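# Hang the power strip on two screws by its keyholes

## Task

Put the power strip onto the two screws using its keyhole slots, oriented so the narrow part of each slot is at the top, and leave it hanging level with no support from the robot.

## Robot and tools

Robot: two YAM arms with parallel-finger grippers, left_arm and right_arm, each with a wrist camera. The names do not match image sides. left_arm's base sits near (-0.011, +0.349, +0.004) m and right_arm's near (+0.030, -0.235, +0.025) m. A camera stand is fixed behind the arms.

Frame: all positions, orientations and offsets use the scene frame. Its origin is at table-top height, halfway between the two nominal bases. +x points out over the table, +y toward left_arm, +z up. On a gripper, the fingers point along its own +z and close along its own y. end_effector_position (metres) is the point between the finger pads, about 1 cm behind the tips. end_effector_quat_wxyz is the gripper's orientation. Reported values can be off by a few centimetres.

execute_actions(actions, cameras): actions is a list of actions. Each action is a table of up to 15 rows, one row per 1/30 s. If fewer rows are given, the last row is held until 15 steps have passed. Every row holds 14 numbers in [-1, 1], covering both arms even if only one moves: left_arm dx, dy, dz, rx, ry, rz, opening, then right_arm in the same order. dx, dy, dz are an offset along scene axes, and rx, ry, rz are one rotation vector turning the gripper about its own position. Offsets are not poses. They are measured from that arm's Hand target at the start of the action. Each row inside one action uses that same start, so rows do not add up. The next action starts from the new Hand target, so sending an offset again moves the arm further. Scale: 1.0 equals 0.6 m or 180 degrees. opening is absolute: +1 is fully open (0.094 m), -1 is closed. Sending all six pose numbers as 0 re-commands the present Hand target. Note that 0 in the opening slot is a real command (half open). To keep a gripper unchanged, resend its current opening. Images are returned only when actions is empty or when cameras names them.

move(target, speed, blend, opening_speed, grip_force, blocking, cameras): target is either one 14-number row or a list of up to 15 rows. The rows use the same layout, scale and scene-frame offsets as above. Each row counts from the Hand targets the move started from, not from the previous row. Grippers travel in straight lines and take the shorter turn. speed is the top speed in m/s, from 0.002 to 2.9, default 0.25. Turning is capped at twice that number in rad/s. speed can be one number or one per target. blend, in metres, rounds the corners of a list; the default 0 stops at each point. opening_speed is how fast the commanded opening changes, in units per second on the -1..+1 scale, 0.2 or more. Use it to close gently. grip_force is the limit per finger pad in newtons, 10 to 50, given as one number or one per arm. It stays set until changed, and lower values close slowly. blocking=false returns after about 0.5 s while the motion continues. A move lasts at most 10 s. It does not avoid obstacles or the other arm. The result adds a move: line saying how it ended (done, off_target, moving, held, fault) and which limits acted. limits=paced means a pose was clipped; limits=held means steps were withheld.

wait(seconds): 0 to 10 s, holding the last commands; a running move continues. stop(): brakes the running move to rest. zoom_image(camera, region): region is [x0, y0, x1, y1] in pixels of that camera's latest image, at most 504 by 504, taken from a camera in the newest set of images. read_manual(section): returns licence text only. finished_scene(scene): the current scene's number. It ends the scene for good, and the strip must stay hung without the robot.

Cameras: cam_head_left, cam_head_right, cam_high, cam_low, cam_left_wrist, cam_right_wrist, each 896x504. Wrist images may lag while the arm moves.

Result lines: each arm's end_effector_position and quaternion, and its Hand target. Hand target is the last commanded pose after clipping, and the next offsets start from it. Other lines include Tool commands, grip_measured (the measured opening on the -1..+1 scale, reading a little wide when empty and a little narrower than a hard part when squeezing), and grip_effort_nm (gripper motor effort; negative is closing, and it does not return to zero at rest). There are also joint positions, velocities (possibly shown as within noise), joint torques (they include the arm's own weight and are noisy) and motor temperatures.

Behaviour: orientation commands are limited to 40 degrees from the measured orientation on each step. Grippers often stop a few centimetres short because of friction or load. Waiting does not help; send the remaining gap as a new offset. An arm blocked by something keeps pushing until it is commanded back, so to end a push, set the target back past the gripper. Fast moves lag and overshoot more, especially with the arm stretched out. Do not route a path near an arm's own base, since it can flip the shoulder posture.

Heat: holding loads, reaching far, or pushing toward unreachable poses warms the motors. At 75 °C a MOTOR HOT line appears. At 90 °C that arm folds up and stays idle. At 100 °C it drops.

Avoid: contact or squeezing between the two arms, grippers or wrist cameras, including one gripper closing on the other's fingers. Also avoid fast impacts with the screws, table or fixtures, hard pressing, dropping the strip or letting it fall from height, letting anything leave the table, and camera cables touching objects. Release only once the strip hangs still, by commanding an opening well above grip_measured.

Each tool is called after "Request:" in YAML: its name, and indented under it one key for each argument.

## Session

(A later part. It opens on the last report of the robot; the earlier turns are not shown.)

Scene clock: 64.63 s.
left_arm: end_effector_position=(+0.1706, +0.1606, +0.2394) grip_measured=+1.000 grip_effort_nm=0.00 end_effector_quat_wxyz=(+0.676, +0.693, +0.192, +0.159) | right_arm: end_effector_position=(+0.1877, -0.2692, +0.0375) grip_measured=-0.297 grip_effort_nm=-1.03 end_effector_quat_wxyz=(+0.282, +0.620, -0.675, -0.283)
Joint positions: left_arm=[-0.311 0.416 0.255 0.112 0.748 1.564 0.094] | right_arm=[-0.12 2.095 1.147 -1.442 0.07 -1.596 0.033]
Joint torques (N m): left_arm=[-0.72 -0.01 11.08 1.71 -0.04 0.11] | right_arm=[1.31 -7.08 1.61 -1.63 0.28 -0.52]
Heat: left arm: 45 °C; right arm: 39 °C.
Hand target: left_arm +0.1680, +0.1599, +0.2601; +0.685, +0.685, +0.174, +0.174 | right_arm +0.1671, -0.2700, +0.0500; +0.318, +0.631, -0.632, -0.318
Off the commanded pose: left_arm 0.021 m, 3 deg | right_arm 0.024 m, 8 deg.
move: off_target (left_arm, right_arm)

Request:
move:
  target:
    - [0,0,0,0,0,0,1.0,0,0,-0.009,0,0,0,-0.5]
    - [0,0,0,0,0,0,1.0,0,0,-0.009,0,0,0,0.12]
    - [0,0,0,0,0,0,1.0,0.05,0,-0.009,0,0,0,0.12]
  speed: [0.05, 0.05, 0.06]
  opening_speed: 0.4
  cameras: ["cam_right_wrist", "cam_head_right", "cam_high"]

Scene clock: 69.03 s.
left_arm: end_effector_position=(+0.1706, +0.1606, +0.2394) grip_measured=+1.000 grip_effort_nm=0.00 end_effector_quat_wxyz=(+0.676, +0.693, +0.192, +0.159) | right_arm: end_effector_position=(+0.1971, -0.2723, +0.0437) grip_measured=+0.118 grip_effort_nm=0.08 end_effector_quat_wxyz=(+0.314, +0.632, -0.638, -0.306)
Joint positions: left_arm=[-0.311 0.416 0.255 0.112 0.748 1.564 0.094] | right_arm=[-0.099 2.187 1.254 -1.542 0.1 -1.632 0.053]
Joint torques (N m): left_arm=[-0.72 -0.01 11.07 1.71 -0.04 0.11] | right_arm=[0.39 -7.58 4.14 -1.2 -0.1 -0.04]
Heat: left arm: 46 °C; right arm: 39 °C.
Hand target: left_arm +0.1680, +0.1599, +0.2601; +0.685, +0.685, +0.174, +0.174 | right_arm +0.1971, -0.2700, +0.0446; +0.318, +0.631, -0.632, -0.318
Off the commanded pose: left_arm 0.021 m, 3 deg | right_arm 0.002 m, 2 deg.
move: off_target (left_arm); target 2's new opening was sent with right_arm's hand 0.023 m and 8 deg from that target
camera_calibration:
cam_right_wrist: T_world_to_cam=[[0.595935, 0.00355636, -0.803024, -0.0765263], [0.337615, -0.908428, 0.246526, -0.288543], [-0.728613, -0.418027, -0.542565, 0.143424], [0, 0, 0, 1]] pos_world=[0.247522, -0.201893, 0.0874976]
Images, in order (width x height): cam_head_right 896x504, cam_high 896x504, cam_right_wrist 896x504.

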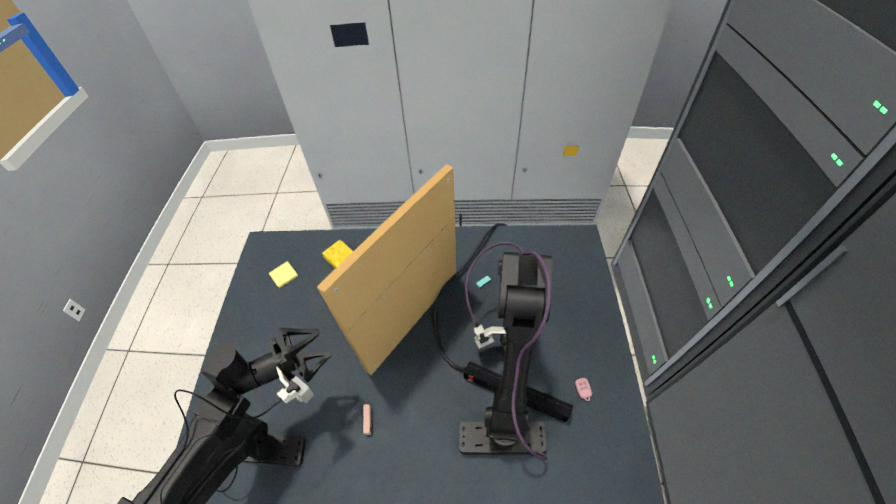

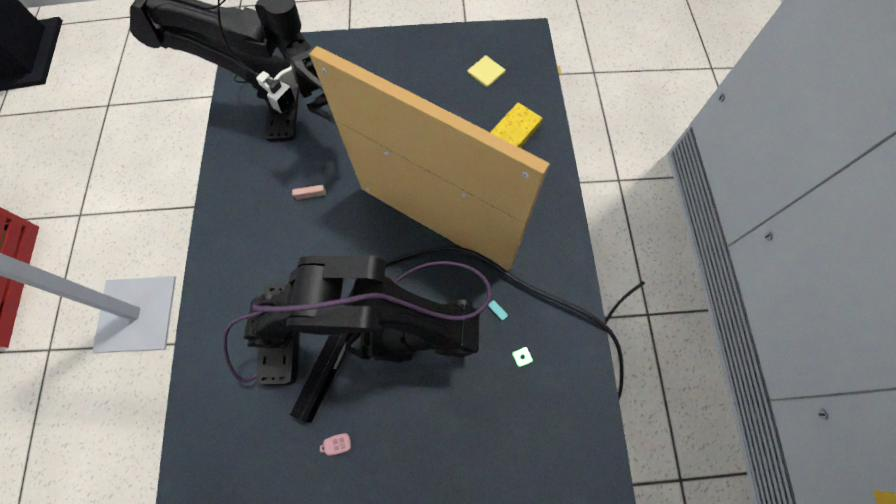

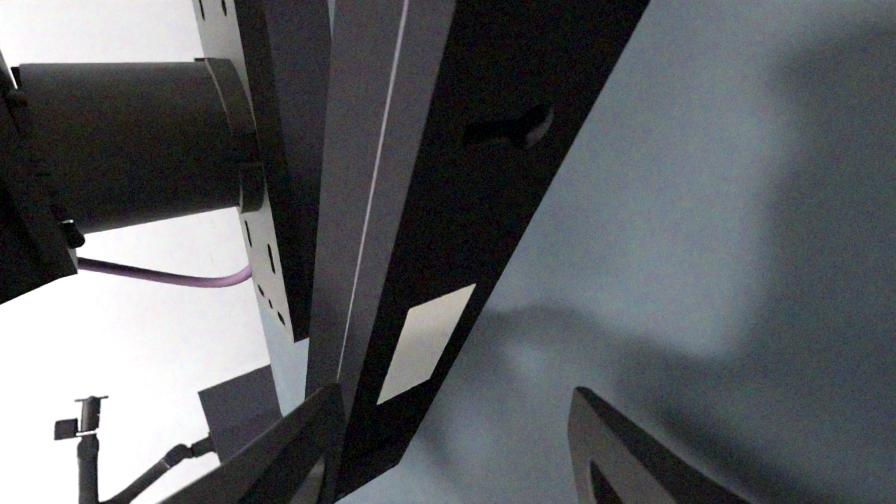

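Request:
move:
  target:
    - [0,0,0,0,0,0,1.0,0.158,0,0.1227,0,0,0,0.12]
    - [0,0,0,0,0,0,1.0,-0.0702,-0.0117,0.1757,-0.0648,-0.2922,-0.1282,1.0]
  speed: [0.15, 0.4]
  blend: [0.02, 0]
  cameras: ["cam_right_wrist", "cam_head_right", "cam_high"]

Scene clock: 82.53 s.
left_arm: end_effector_position=(+0.1706, +0.1606, +0.2394) grip_measured=+1.000 grip_effort_nm=0.00 end_effector_quat_wxyz=(+0.676, +0.693, +0.192, +0.159) | right_arm: end_effector_position=(+0.1540, -0.2789, +0.1525) grip_measured=+0.998 grip_effort_nm=0.09 end_effector_quat_wxyz=(-0.008, -0.540, +0.842, -0.004)
Joint positions: left_arm=[-0.311 0.416 0.255 0.112 0.748 1.564 0.094] | right_arm=[-0.303 1.023 0.919 -1.47 0.017 -1.463 0.094]
Joint torques (N m): left_arm=[-0.73 -0.01 11.07 1.71 -0.03 0.11] | right_arm=[-0.53 -1.03 4.68 0.68 -0.19 0.02]
Heat: left arm: 46 °C; right arm: 38 °C.
Hand target: left_arm +0.1680, +0.1599, +0.2601; +0.685, +0.685, +0.174, +0.174 | right_arm +0.1549, -0.2770, +0.1500; -0.001, -0.538, +0.843, +0.000
Off the commanded pose: left_arm 0.021 m, 3 deg | right_arm 0.003 m, 1 deg.
move: off_target (left_arm)
camera_calibration:
cam_right_wrist: T_world_to_cam=[[0.914832, -0.403009, -0.0257944, -0.244481], [-0.354234, -0.831502, 0.427929, -0.2064], [-0.193907, -0.382346, -0.903444, 0.151003], [0, 0, 0, 1]] pos_world=[0.179825, -0.212415, 0.218441]
Images, in order (width x height): cam_head_right 896x504, cam_high 896x504, cam_right_wrist 896x504.

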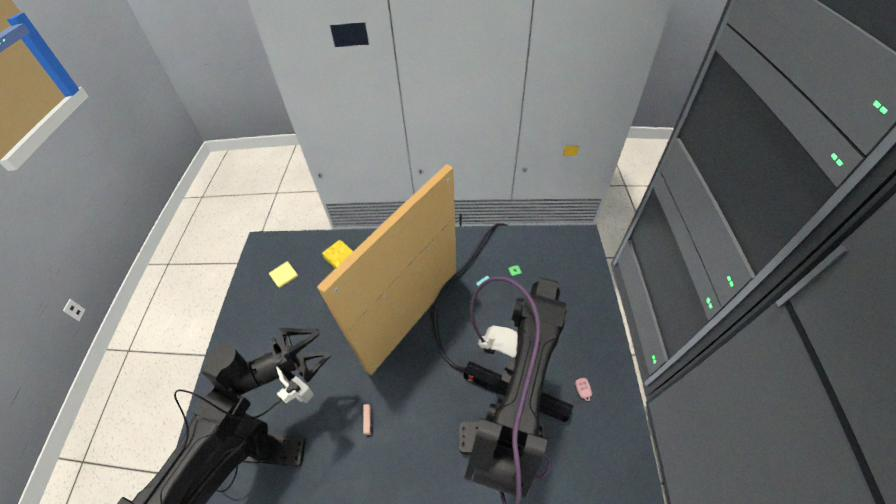

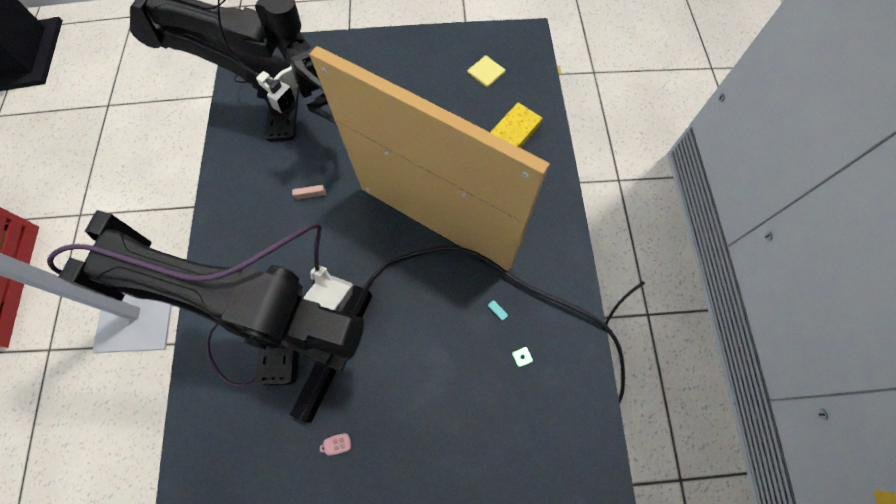

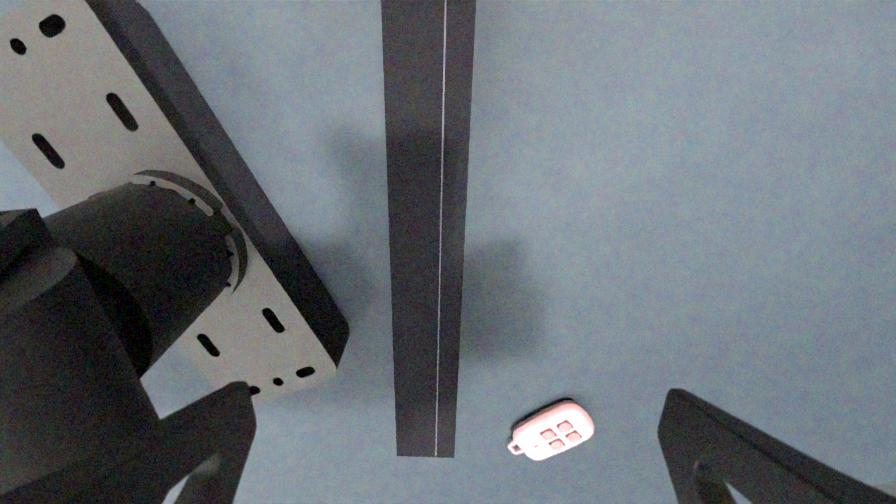

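Request:
move:
  target:
    - [0,0,0,0,0,0,1.0,-0.0185,0.0088,-0.08,0,0,-0.0111,0.5]
    - [0,0,0,0,0,0,1.0,-0.0185,0.0088,-0.2042,0,0,-0.0111,0.5]
  speed: [0.2, 0.15]
  blend: [0.01, 0]
  cameras: ["cam_right_wrist", "cam_head_right"]

Scene clock: 87.10 s.
left_arm: end_effector_position=(+0.1706, +0.1606, +0.2394) grip_measured=+1.000 grip_effort_nm=0.00 end_effector_quat_wxyz=(+0.676, +0.693, +0.192, +0.159) | right_arm: end_effector_position=(+0.1441, -0.2752, +0.0308) grip_measured=+0.501 grip_effort_nm=-0.05 end_effector_quat_wxyz=(-0.005, -0.522, +0.853, -0.006)
Joint positions: left_arm=[-0.311 0.416 0.255 0.112 0.748 1.564 0.094] | right_arm=[-0.303 1.029 0.431 -0.969 0.015 -1.421 0.071]
Joint torques (N m): left_arm=[-0.72 -0.01 11.08 1.71 -0.04 0.11] | right_arm=[0.61 -0.31 4.3 0.64 -0.16 0.04]
Heat: left arm: 46 °C; right arm: 37 °C.
Hand target: left_arm +0.1680, +0.1599, +0.2601; +0.685, +0.685, +0.174, +0.174 | right_arm +0.1438, -0.2717, +0.0275; -0.001, -0.523, +0.852, +0.000
Off the commanded pose: left_arm 0.021 m, 3 deg | right_arm 0.005 m, 1 deg.
move: off_target (left_arm)
camera_calibration:
cam_right_wrist: T_world_to_cam=[[0.897161, -0.441298, -0.018907, -0.245258], [-0.392178, -0.815532, 0.425562, -0.144866], [-0.203219, -0.374383, -0.904732, 0.0441049], [0, 0, 0, 1]] pos_world=[0.172186, -0.209863, 0.0969153]
Images, in order (width x height): cam_head_right 896x504, cam_right_wrist 896x504.

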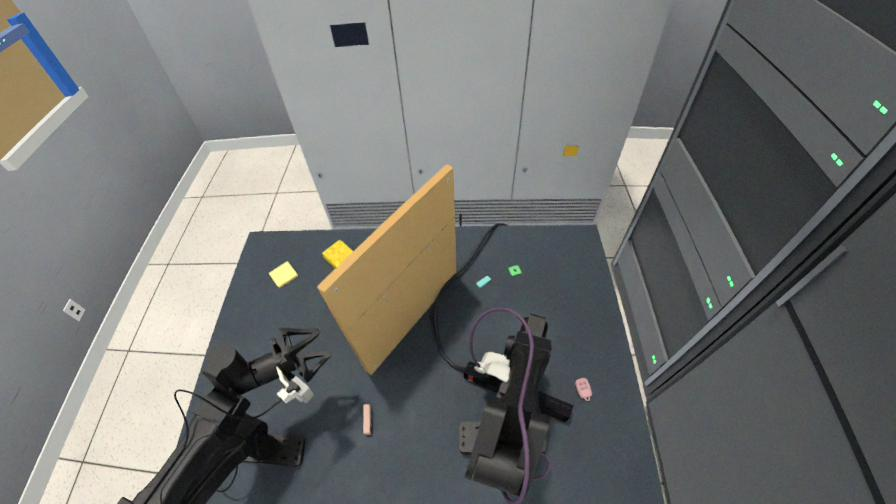

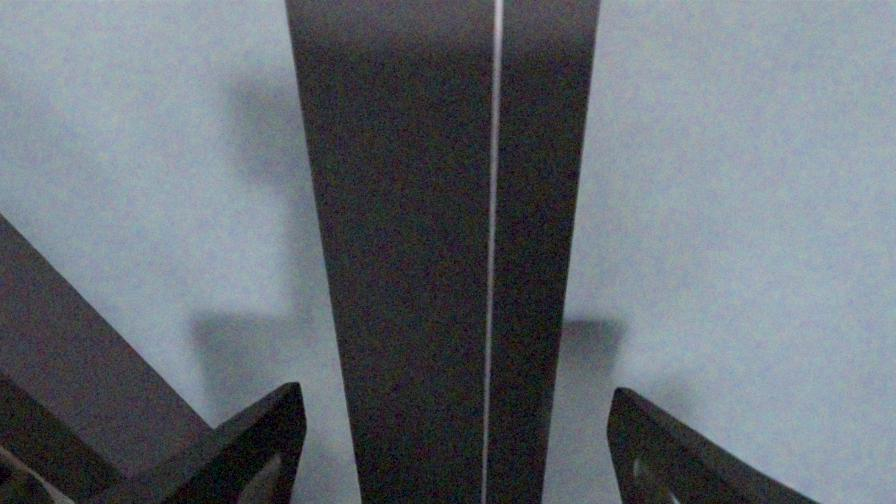

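Request:
move:
  target:
    - [0,0,0,0,0,0,1.0,0,0,0,0,0,0,-0.5]
    - [0,0,0,0,0,0,1.0,0,0,0.0583,0,0,0,-0.5]
    - [0,0,0,0,0,0,1.0,-0.01,0,0.0692,0.1547,0.3077,0,-0.5]
  speed: [0.1, 0.15, 0.35]
  blend: [0, 0.01, 0]
  opening_speed: 1.2
  cameras: ["cam_right_wrist", "cam_head_right"]

Scene clock: 92.87 s.
left_arm: end_effector_position=(+0.1706, +0.1606, +0.2394) grip_measured=+1.000 grip_effort_nm=0.00 end_effector_quat_wxyz=(+0.676, +0.693, +0.192, +0.159) | right_arm: end_effector_position=(+0.1449, -0.2758, +0.0534) grip_measured=-0.295 grip_effort_nm=-1.03 end_effector_quat_wxyz=(-0.248, -0.456, +0.762, +0.386)
Joint positions: left_arm=[-0.311 0.416 0.255 0.112 0.748 1.564 0.094] | right_arm=[-0.389 2.07 1.051 -1.505 -0.041 -1.509 0.033]
Joint torques (N m): left_arm=[-0.73 -0.02 11.07 1.71 -0.03 0.11] | right_arm=[-0.36 -6.84 3.33 -1.8 -0.14 -0.23]
Heat: left arm: 46 °C; right arm: 37 °C.
Hand target: left_arm +0.1680, +0.1599, +0.2601; +0.685, +0.685, +0.174, +0.174 | right_arm +0.1378, -0.2717, +0.0690; -0.272, -0.448, +0.731, +0.437
Off the commanded pose: left_arm 0.021 m, 3 deg | right_arm 0.018 m, 8 deg.
joint sent to its limit (right arm) — joint 4 (wrist pitch), lower limit. The joint targets are off in orientation, not in position.
move: off_target (left_arm, right_arm)
camera_calibration:
cam_right_wrist: T_world_to_cam=[[0.493215, -0.262983, -0.829204, -0.0948498], [-0.105796, -0.964267, 0.24289, -0.227492], [-0.86345, -0.0320705, -0.503414, 0.233171], [0, 0, 0, 1]] pos_world=[0.224045, -0.236829, 0.0939873]
Images, in order (width x height): cam_head_right 896x504, cam_right_wrist 896x504.

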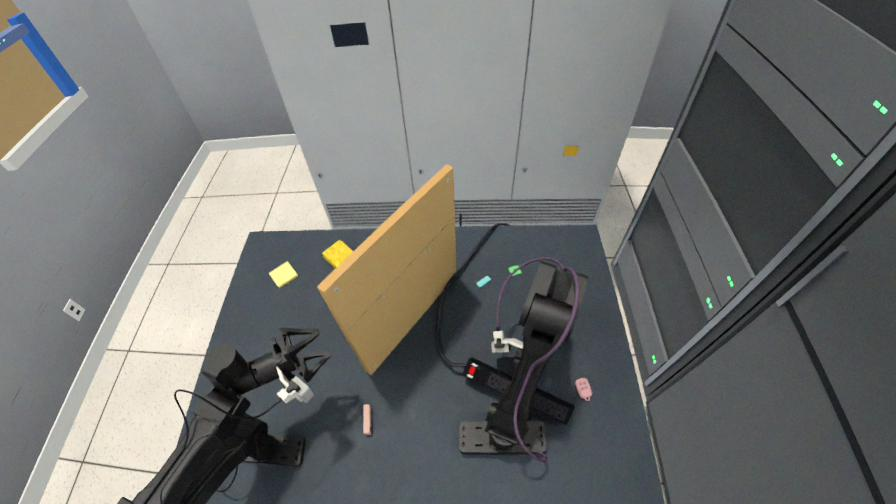

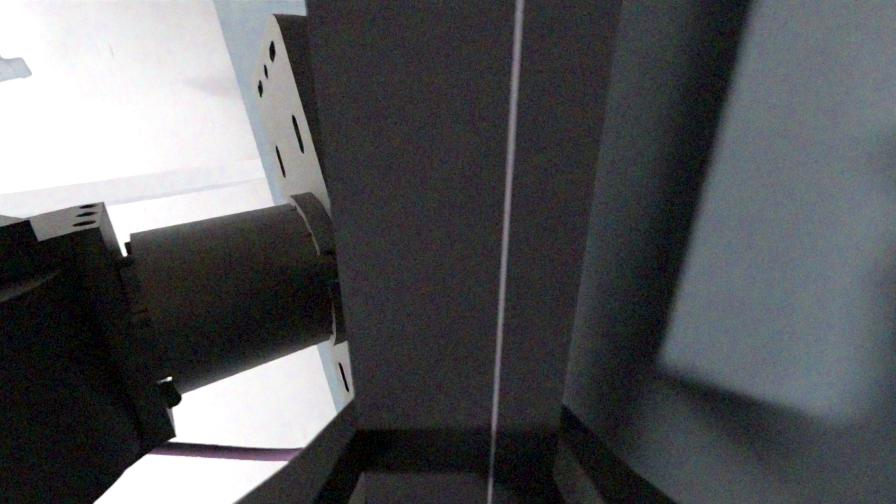

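Request:
move:
  target: [0,0,0,0,0,0,1.0,0,0,-0.0433,0.0075,0.0149,0,-0.5]
  speed: 0.1

Scene clock: 94.83 s.
left_arm: end_effector_position=(+0.1706, +0.1606, +0.2394) grip_measured=+1.000 grip_effort_nm=0.00 end_effector_quat_wxyz=(+0.676, +0.693, +0.192, +0.159) | right_arm: end_effector_position=(+0.1423, -0.2732, +0.0340) grip_measured=-0.295 grip_effort_nm=-1.03 end_effector_quat_wxyz=(-0.275, -0.441, +0.737, +0.433)
Joint positions: left_arm=[-0.311 0.416 0.255 0.112 0.748 1.564 0.094] | right_arm=[-0.389 2.237 1.091 -1.501 -0.049 -1.517 0.033]
Joint torques (N m): left_arm=[-0.72 -0.01 11.1 1.72 -0.04 0.11] | right_arm=[-0.18 -6.94 2.59 -1.68 -0.05 -0.25]
Heat: left arm: 47 °C; right arm: 37 °C.
Hand target: left_arm +0.1680, +0.1599, +0.2601; +0.685, +0.685, +0.174, +0.174 | right_arm +0.1378, -0.2717, +0.0430; -0.284, -0.441, +0.719, +0.456
Off the commanded pose: left_arm 0.021 m, 3 deg | right_arm 0.010 m, 4 deg.
move: off_target (left_arm, right_arm)

Request:
move:
  target:
    - [0,0,0,0,0,0,1.0,0,0,-0.006,0,0,0,-0.5]
    - [0,0,0,0,0,0,1.0,0,0,-0.006,0,0,0,-0.02]
    - [0,0,0,0,0,0,1.0,0.0447,-0.0225,-0.006,0,0,0,-0.02]
  speed: [0.05, 0.05, 0.06]
  opening_speed: 0.4
  cameras: ["cam_right_wrist", "cam_head_right", "cam_high"]

Scene clock: 99.70 s.
left_arm: end_effector_position=(+0.1706, +0.1606, +0.2394) grip_measured=+1.000 grip_effort_nm=0.00 end_effector_quat_wxyz=(+0.676, +0.693, +0.192, +0.159) | right_arm: end_effector_position=(+0.1640, -0.2832, +0.0361) grip_measured=-0.022 grip_effort_nm=0.08 end_effector_quat_wxyz=(-0.270, -0.446, +0.737, +0.431)
Joint positions: left_arm=[-0.311 0.416 0.255 0.112 0.748 1.564 0.094] | right_arm=[-0.392 2.28 1.205 -1.562 -0.048 -1.529 0.046]
Joint torques (N m): left_arm=[-0.73 -0.01 11.07 1.71 -0.04 0.11] | right_arm=[-0.31 -8.5 3.29 -1.4 -0.01 -0.13]
Heat: left arm: 47 °C; right arm: 38 °C.
Hand target: left_arm +0.1680, +0.1599, +0.2601; +0.685, +0.685, +0.174, +0.174 | right_arm +0.1646, -0.2852, +0.0394; -0.284, -0.441, +0.719, +0.456
Off the commanded pose: left_arm 0.021 m, 3 deg | right_arm 0.004 m, 4 deg.
joint sent to its limit (right arm) — joint 4 (wrist pitch), lower limit. The joint targets are off in orientation, not in position.
move: off_target (left_arm, right_arm); target 2's new opening was sent with right_arm's hand 0.008 m and 3 deg from that target
camera_calibration:
cam_right_wrist: T_world_to_cam=[[0.412762, -0.206977, -0.887011, -0.0894069], [-0.0834189, -0.978337, 0.18947, -0.23414], [-0.907011, -0.00421229, -0.421086, 0.252736], [0, 0, 0, 1]] pos_world=[0.246606, -0.246508, 0.0714808]
Images, in order (width x height): cam_head_right 896x504, cam_high 896x504, cam_right_wrist 896x504.

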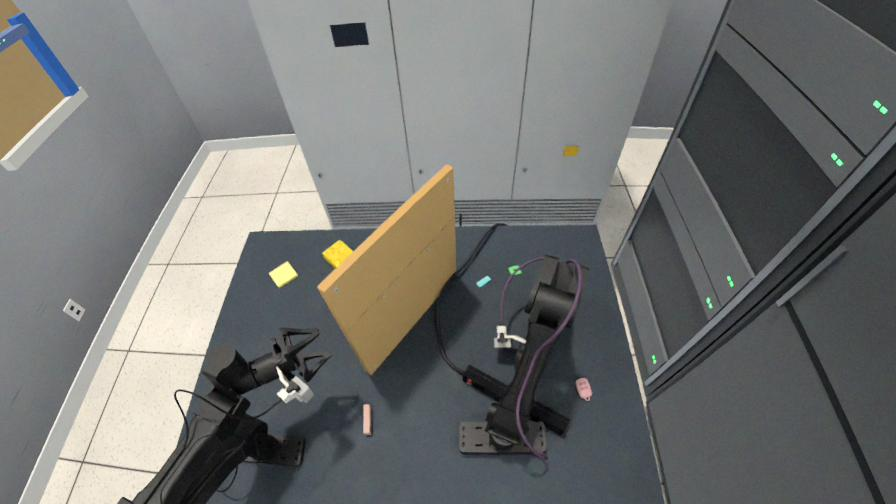

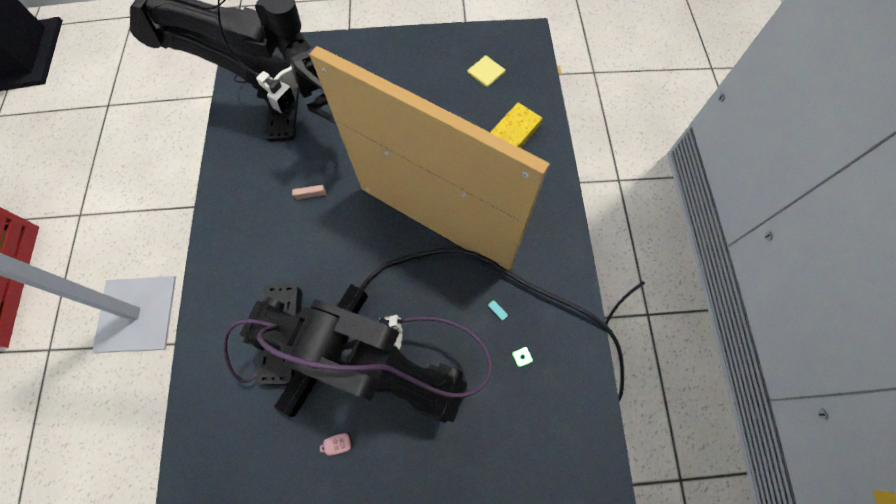

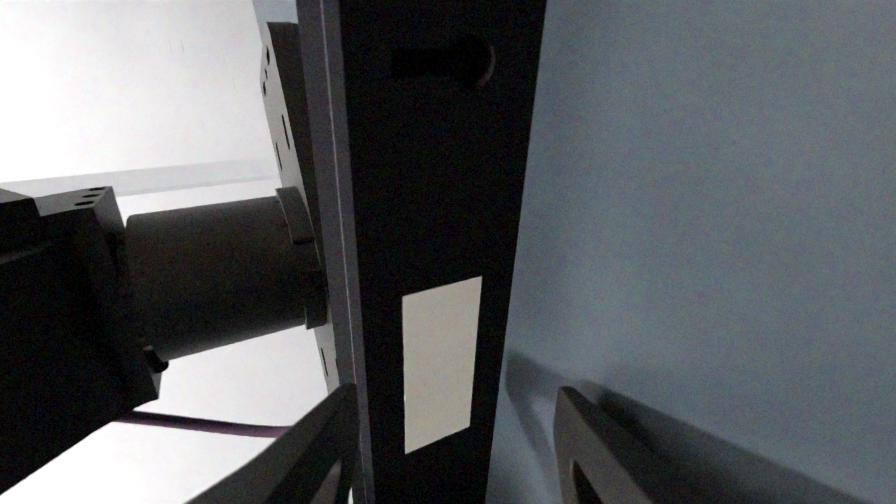

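Request:
zoom_image:
  camera: "cam_head_right"
  region: [430, 310, 610, 460]

Request:
zoom_image:
  camera: "cam_high"
  region: [260, 230, 480, 430]

Scaled by 2.800 from the camera's 896x504 image, which has a finer 1280x720 frame.

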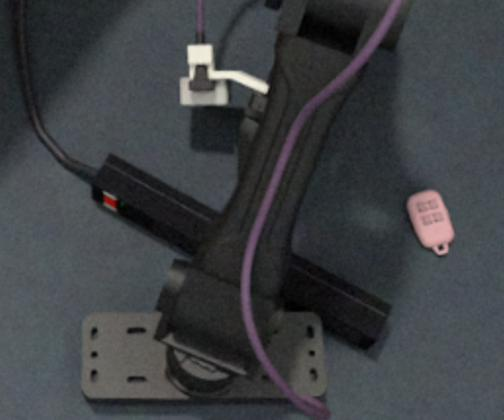

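Scaled by 2.291 from the camera's 896x504 image, which has a finer 1280x720 frame.

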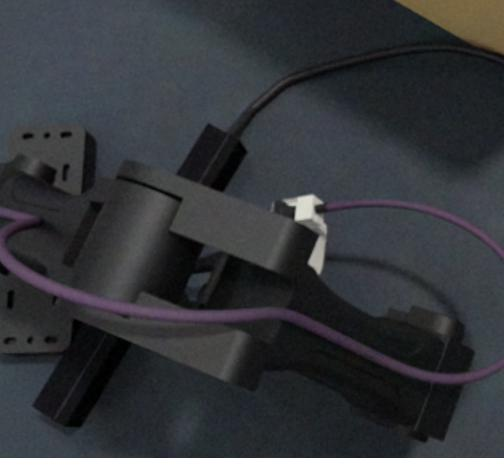

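Request:
move:
  target:
    - [0,0,0,0,0,0,1.0,0.1303,-0.0658,0.0807,0,0,0,-0.02]
    - [0,0,0,0,0,0,1.0,-0.0517,0.1072,0.1843,-0.173,-0.3169,-0.0205,0.6]
  speed: [0.15, 0.4]
  blend: [0.02, 0]
  cameras: ["cam_right_wrist", "cam_head_right"]

Scene clock: 139.17 s.
left_arm: end_effector_position=(+0.1706, +0.1606, +0.2394) grip_measured=+1.000 grip_effort_nm=0.00 end_effector_quat_wxyz=(+0.676, +0.693, +0.192, +0.159) | right_arm: end_effector_position=(+0.1358, -0.2206, +0.1524) grip_measured=+0.598 grip_effort_nm=0.08 end_effector_quat_wxyz=(+0.005, -0.492, +0.871, +0.000)
Joint positions: left_arm=[-0.311 0.416 0.255 0.112 0.748 1.564 0.094] | right_arm=[0.141 0.909 0.873 -1.527 -0.004 -0.906 0.075]
Joint torques (N m): left_arm=[-0.73 -0.02 11.08 1.71 -0.04 0.11] | right_arm=[0.39 -0.14 4.46 0.52 0 0.1]
Motor temperatures (°C): left_arm=[26 27 48 39 27 27 26] | right_arm=[28 32 36 38 26 25 24]
Heat: left arm: 48 °C; right arm: 38 °C.
Hand target: left_arm +0.1680, +0.1599, +0.2601; +0.685, +0.685, +0.174, +0.174 | right_arm +0.1337, -0.2209, +0.1500; +0.000, -0.492, +0.871, +0.000
Off the commanded pose: left_arm 0.021 m, 3 deg | right_arm 0.003 m, 1 deg.
move: off_target (left_arm)
camera_calibration:
cam_right_wrist: T_world_to_cam=[[0.86421, -0.502721, -0.0203193, -0.220192], [-0.452682, -0.794548, 0.404688, -0.139281], [-0.21959, -0.340537, -0.914229, 0.183954], [0, 0, 0, 1]] pos_world=[0.167637, -0.158717, 0.220067]
Images, in order (width x height): cam_head_right 896x504, cam_right_wrist 896x504.

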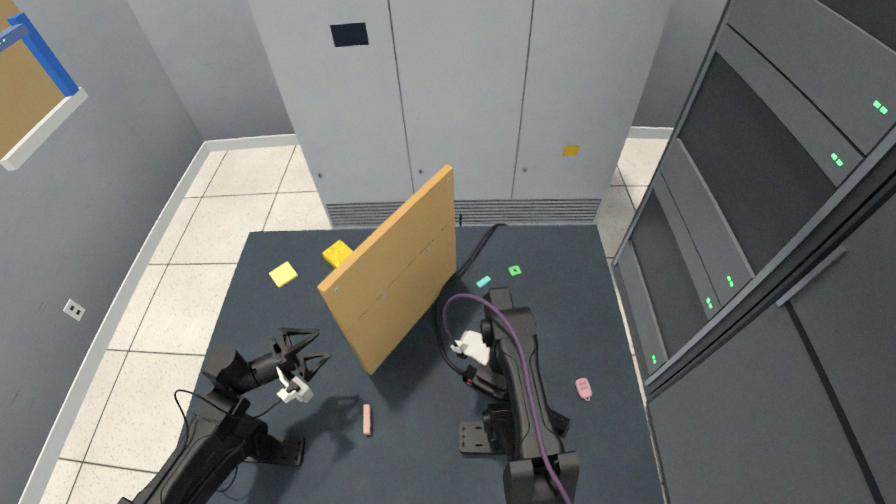

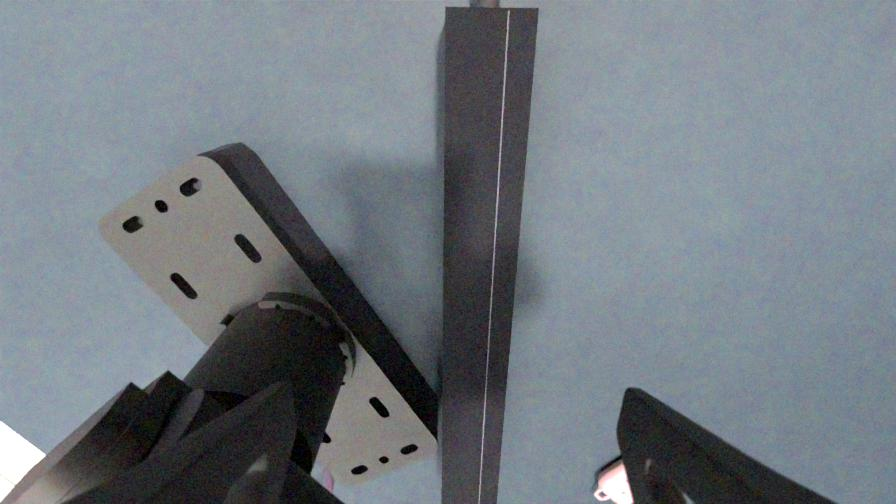

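Request:
move:
  target:
    - [0,0,0,0,0,0,1.0,-0.0058,-0.0453,-0.05,0,0,-0.005,0.2]
    - [0,0,0,0,0,0,1.0,-0.0058,-0.0453,-0.205,0,0,-0.005,0.2]
  speed: [0.2, 0.12]
  blend: [0.005, 0]
  cameras: ["cam_right_wrist", "cam_head_right"]

Scene clock: 143.77 s.
left_arm: end_effector_position=(+0.1706, +0.1606, +0.2394) grip_measured=+1.000 grip_effort_nm=0.00 end_effector_quat_wxyz=(+0.676, +0.693, +0.192, +0.159) | right_arm: end_effector_position=(+0.1213, -0.2407, +0.1254) grip_measured=+0.202 grip_effort_nm=-0.09 end_effector_quat_wxyz=(-0.023, -0.462, +0.887, +0.008)
Joint positions: left_arm=[-0.311 0.416 0.255 0.112 0.748 1.564 0.094] | right_arm=[-0.031 0.885 0.756 -1.489 0.01 -1.011 0.056]
Joint torques (N m): left_arm=[-0.73 -0.02 11.08 1.71 -0.04 0.11] | right_arm=[0.53 0.13 6.32 0.47 -0.07 0.05]
Heat: left arm: 48 °C; right arm: 37 °C.
Hand target: left_arm +0.1680, +0.1599, +0.2601; +0.685, +0.685, +0.174, +0.174 | right_arm +0.1245, -0.2392, +0.1284; -0.015, -0.462, +0.887, +0.007 (not the last commanded pose)
Off the commanded pose: left_arm 0.021 m, 3 deg | right_arm 0.099 m, 4 deg.
move: held (right_arm; a check stopped the path), off_target (left_arm); path passed 1 of 2 targets; limits=held
pose unreachable (right arm): on one or more control steps of this call, first in action 0 (counted from 0), this arm could not follow its commanded pose, so it was not sent that pose on those steps. It may still have moved: this result reports where it is.
cause: moving toward the commanded pose would bring two parts of the arm too close to each other (its upper arm (the part past joint 2) and its fingers, with joints 3 (elbow) to 6 (wrist roll) between them, 1 mm apart when it was first held).
camera_calibration:
cam_right_wrist: T_world_to_cam=[[0.825829, -0.560744, -0.0597701, -0.22275], [-0.481968, -0.756865, 0.441432, -0.142929], [-0.292768, -0.33574, -0.895302, 0.157037], [0, 0, 0, 1]] pos_world=[0.161042, -0.18036, 0.190376]
Images, in order (width x height): cam_head_right 896x504, cam_right_wrist 896x504.

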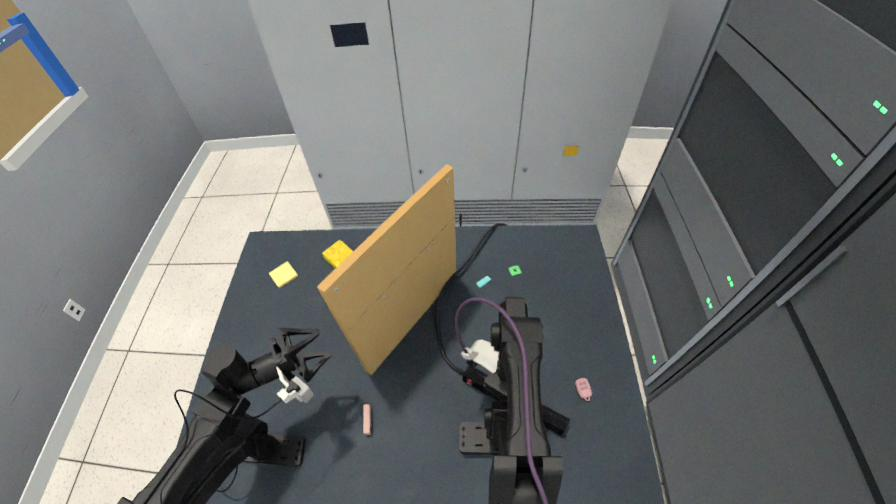

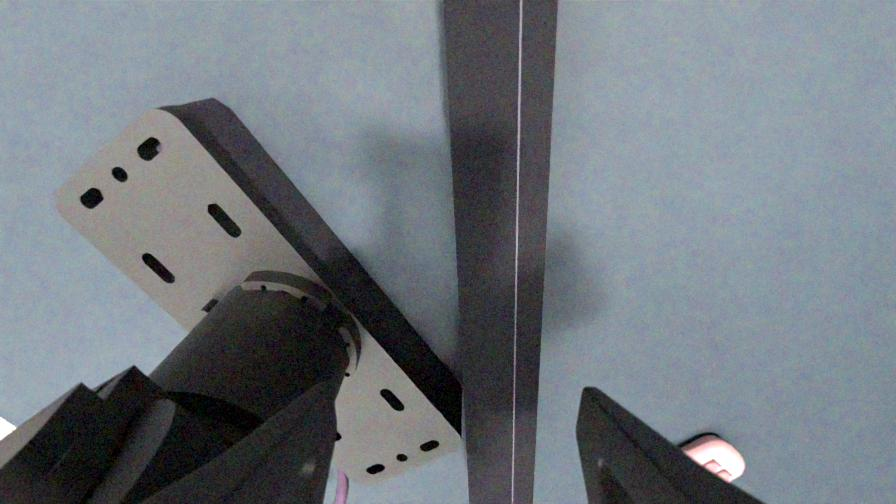

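Request:
move:
  target:
    - [0,0,0,0,0,0,1.0,0.0342,0.0187,-0.02,0,-0.0105,0.0167,0.3]
    - [0,0,0,0,0,0,1.0,0.0342,0.0187,-0.1682,0,-0.0105,0.0167,0.3]
  speed: [0.2, 0.12]
  blend: [0.003, 0]
  cameras: ["cam_right_wrist"]

Scene clock: 147.23 s.
left_arm: end_effector_position=(+0.1706, +0.1606, +0.2394) grip_measured=+1.000 grip_effort_nm=0.00 end_effector_quat_wxyz=(+0.676, +0.693, +0.192, +0.159) | right_arm: end_effector_position=(+0.1451, -0.2298, +0.0303) grip_measured=+0.298 grip_effort_nm=0.08 end_effector_quat_wxyz=(-0.003, -0.485, +0.875, -0.004)
Joint positions: left_arm=[-0.311 0.416 0.255 0.112 0.748 1.564 0.094] | right_arm=[0.073 1.005 0.419 -0.986 0.009 -0.959 0.061]
Joint torques (N m): left_arm=[-0.7 -0.01 11.08 1.71 -0.04 0.11] | right_arm=[0.61 -0.23 4.51 0.63 -0.06 0.09]
Heat: left arm: 48 °C; right arm: 37 °C.
Hand target: left_arm +0.1680, +0.1599, +0.2601; +0.685, +0.685, +0.174, +0.174 | right_arm +0.1451, -0.2280, +0.0275; -0.001, -0.485, +0.874, -0.001
Off the commanded pose: left_arm 0.021 m, 3 deg | right_arm 0.003 m, 0 deg.
move: off_target (left_arm)
camera_calibration:
cam_right_wrist: T_world_to_cam=[[0.85607, -0.51647, -0.0200818, -0.237429], [-0.461546, -0.781363, 0.420057, -0.089182], [-0.232638, -0.35033, -0.907275, 0.0706636], [0, 0, 0, 1]] pos_world=[0.178533, -0.167553, 0.0968049]
Images, in order (width x height): cam_right_wrist 896x504.

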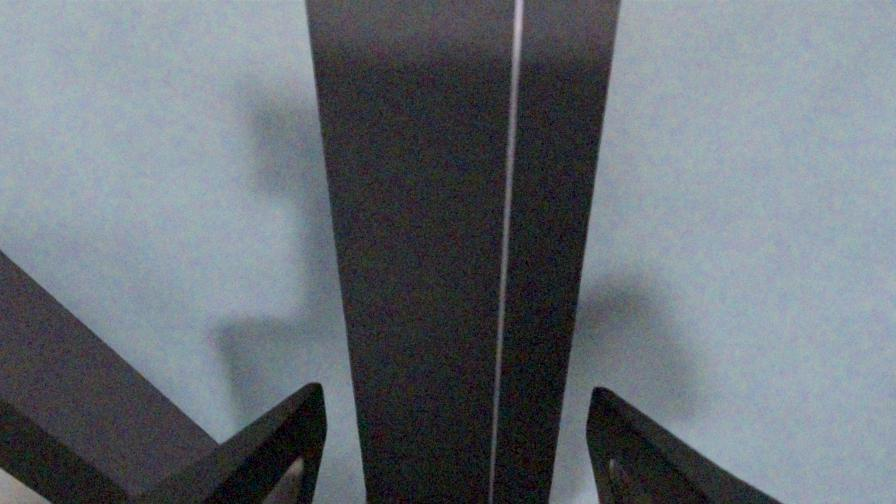

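Request:
execute_actions:
  actions: []
  cameras: ["cam_head_left", "cam_head_right", "cam_high", "cam_right_wrist"]

Scene clock: 155.90 s.
left_arm: end_effector_position=(+0.1706, +0.1606, +0.2394) grip_measured=+1.000 grip_effort_nm=0.00 end_effector_quat_wxyz=(+0.676, +0.693, +0.192, +0.159) | right_arm: end_effector_position=(+0.1453, -0.2298, +0.0303) grip_measured=+0.298 grip_effort_nm=0.08 end_effector_quat_wxyz=(-0.002, -0.485, +0.875, -0.004)
Joint positions: left_arm=[-0.311 0.416 0.255 0.112 0.748 1.564 0.094] | right_arm=[0.073 1.005 0.419 -0.986 0.009 -0.959 0.061]
Joint velocities: within noise
Joint torques (N m): left_arm=[-0.72 -0.01 11.08 1.71 -0.04 0.11] | right_arm=[0.57 -0.34 4.38 0.74 -0.08 0.08]
Motor temperatures (°C): left_arm=[26 27 49 39 27 27 26] | right_arm=[28 30 37 36 26 25 24]
Heat: left arm: 49 °C; right arm: 37 °C.
Hand target: left_arm +0.1680, +0.1599, +0.2601; +0.685, +0.685, +0.174, +0.174 | right_arm +0.1452, -0.2280, +0.0275; +0.000, -0.485, +0.874, -0.001
Tool commands: left_gripper/opening=+1.0 right_gripper/opening=+0.3
Off the commanded pose: left_arm 0.021 m, 3 deg | right_arm 0.003 m, 0 deg.
camera_calibration:
cam_right_wrist: T_world_to_cam=[[0.856094, -0.516455, -0.0194294, -0.237663], [-0.461855, -0.781376, 0.419692, -0.0890423], [-0.231934, -0.350322, -0.907459, 0.0706913], [0, 0, 0, 1]] pos_world=[0.178733, -0.167553, 0.0969021]
Images, in order (width x height): cam_head_left 896x504, cam_head_right 896x504, cam_high 896x504, cam_right_wrist 896x504.

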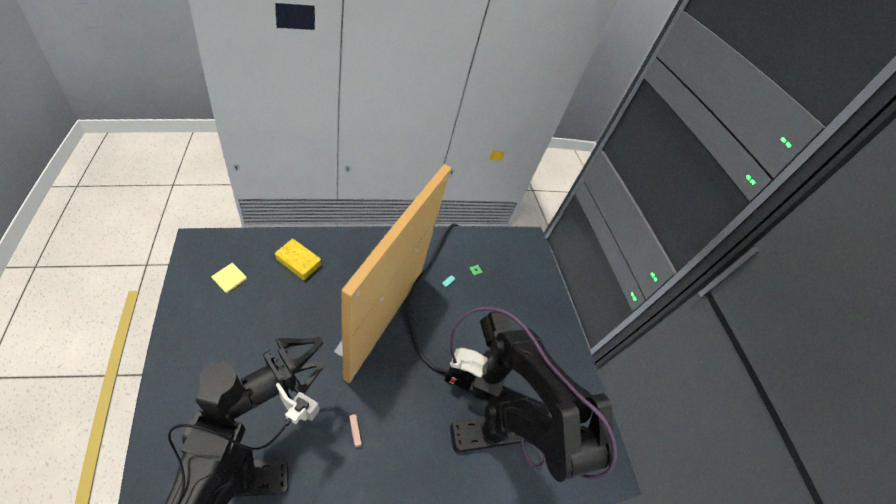

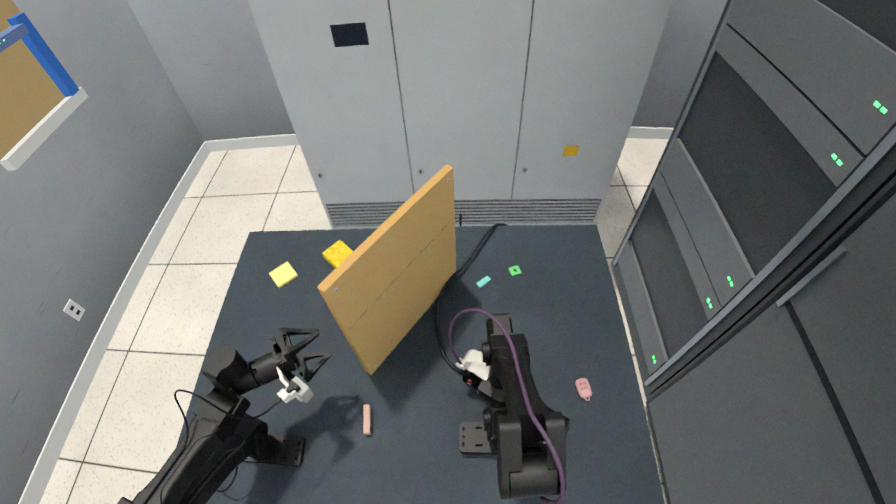

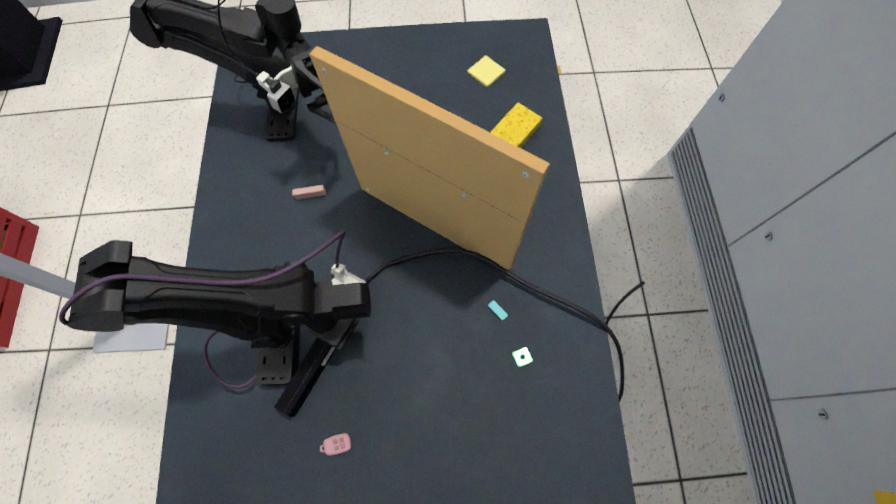

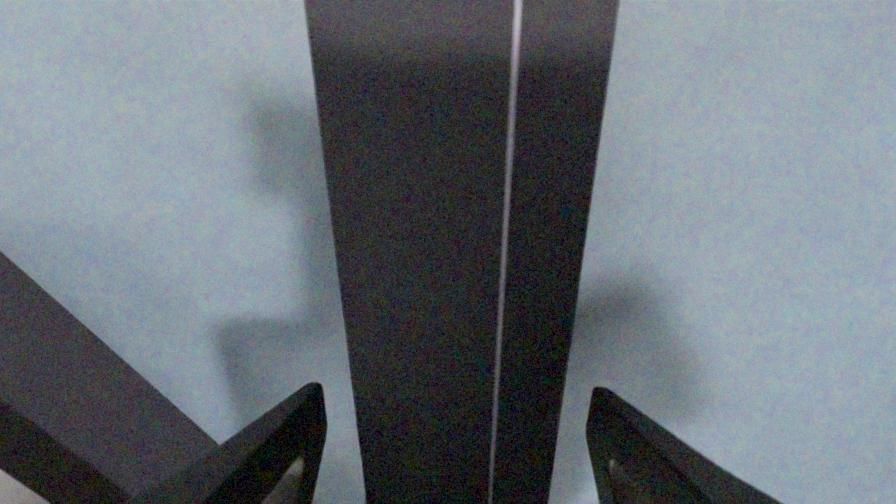

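Request:
move:
  target:
    - [0,0,0,0,0,0,1.0, 0,0,0,0,0,0,-0.5]
    - [0,0,0,0,0,0,1.0, 0,0,0.012,0,0,0,-0.5]
    - [0,0,0,0,0,0,1.0, 0.12,0.0067,0.014,0,0,0,-0.5]
    - [0,0,0,0,0,0,1.0, 0.12,0.0067,0.003,0,0,0,-0.5]
  speed: [0.1,0.05,0.15,0.05]
  blend: [0,0.004,0.004,0]
  opening_speed: 1.2
  cameras: ["cam_head_right","cam_high","cam_right_wrist"]

Scene clock: 166.93 s.
left_arm: end_effector_position=(+0.1706, +0.1606, +0.2394) grip_measured=+1.000 grip_effort_nm=0.00 end_effector_quat_wxyz=(+0.676, +0.693, +0.192, +0.159) | right_arm: end_effector_position=(+0.2023, -0.2249, +0.0310) grip_measured=-0.296 grip_effort_nm=-1.03 end_effector_quat_wxyz=(-0.018, -0.484, +0.875, +0.009)
Joint positions: left_arm=[-0.311 0.416 0.255 0.112 0.748 1.564 0.094] | right_arm=[0.074 1.345 0.611 -0.878 0 -0.956 0.033]
Joint torques (N m): left_arm=[-0.73 -0.01 11.1 1.71 -0.04 0.11] | right_arm=[0.38 -1.76 5.71 0.95 0 0]
Heat: left arm: 49 °C; right arm: 37 °C.
Hand target: left_arm +0.1680, +0.1599, +0.2601; +0.685, +0.685, +0.174, +0.174 | right_arm +0.2171, -0.2240, +0.0292; -0.001, -0.485, +0.874, -0.001
Off the commanded pose: left_arm 0.021 m, 3 deg | right_arm 0.015 m, 2 deg.
move: off_target (left_arm, right_arm); blend cut to 0.0036 m at target 2, 0.0033 m at target 3
camera_calibration:
cam_right_wrist: T_world_to_cam=[[0.853572, -0.517741, -0.0579568, -0.282492], [-0.44585, -0.783502, 0.43283, -0.063301], [-0.269503, -0.343612, -0.89961, 0.095177], [0, 0, 0, 1]] pos_world=[0.238555, -0.16315, 0.0966484]
Images, in order (width x height): cam_head_right 896x504, cam_high 896x504, cam_right_wrist 896x504.

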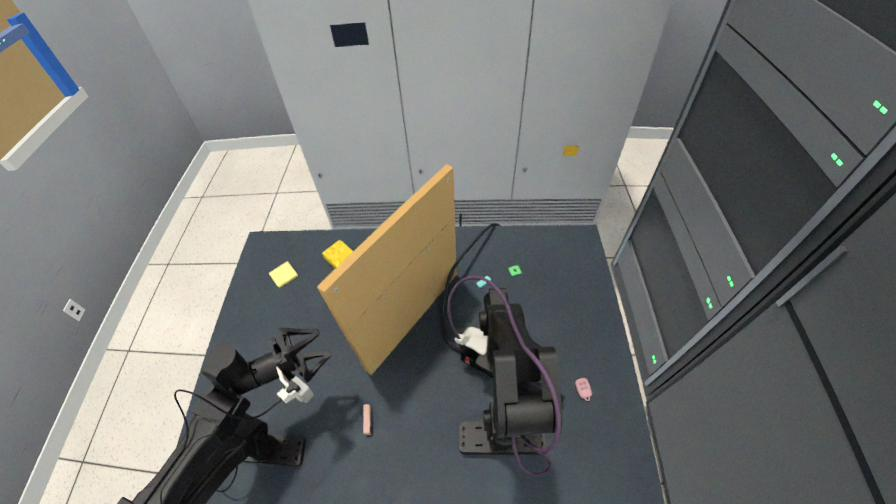

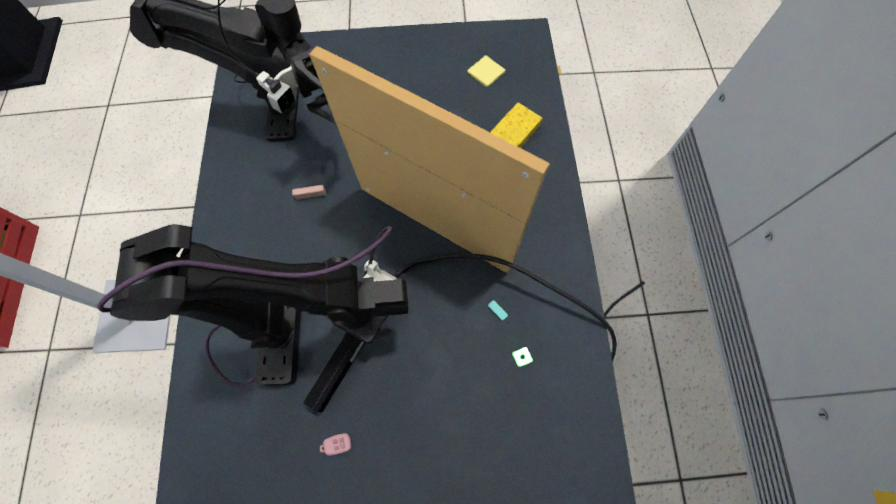

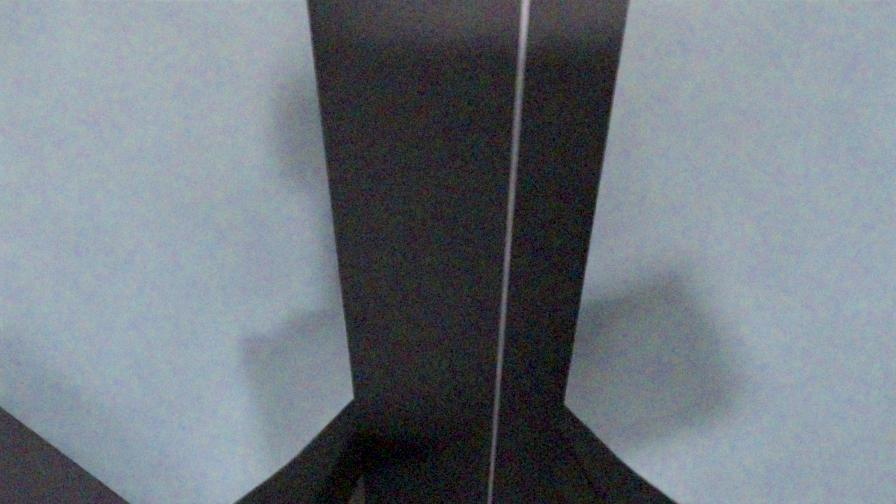

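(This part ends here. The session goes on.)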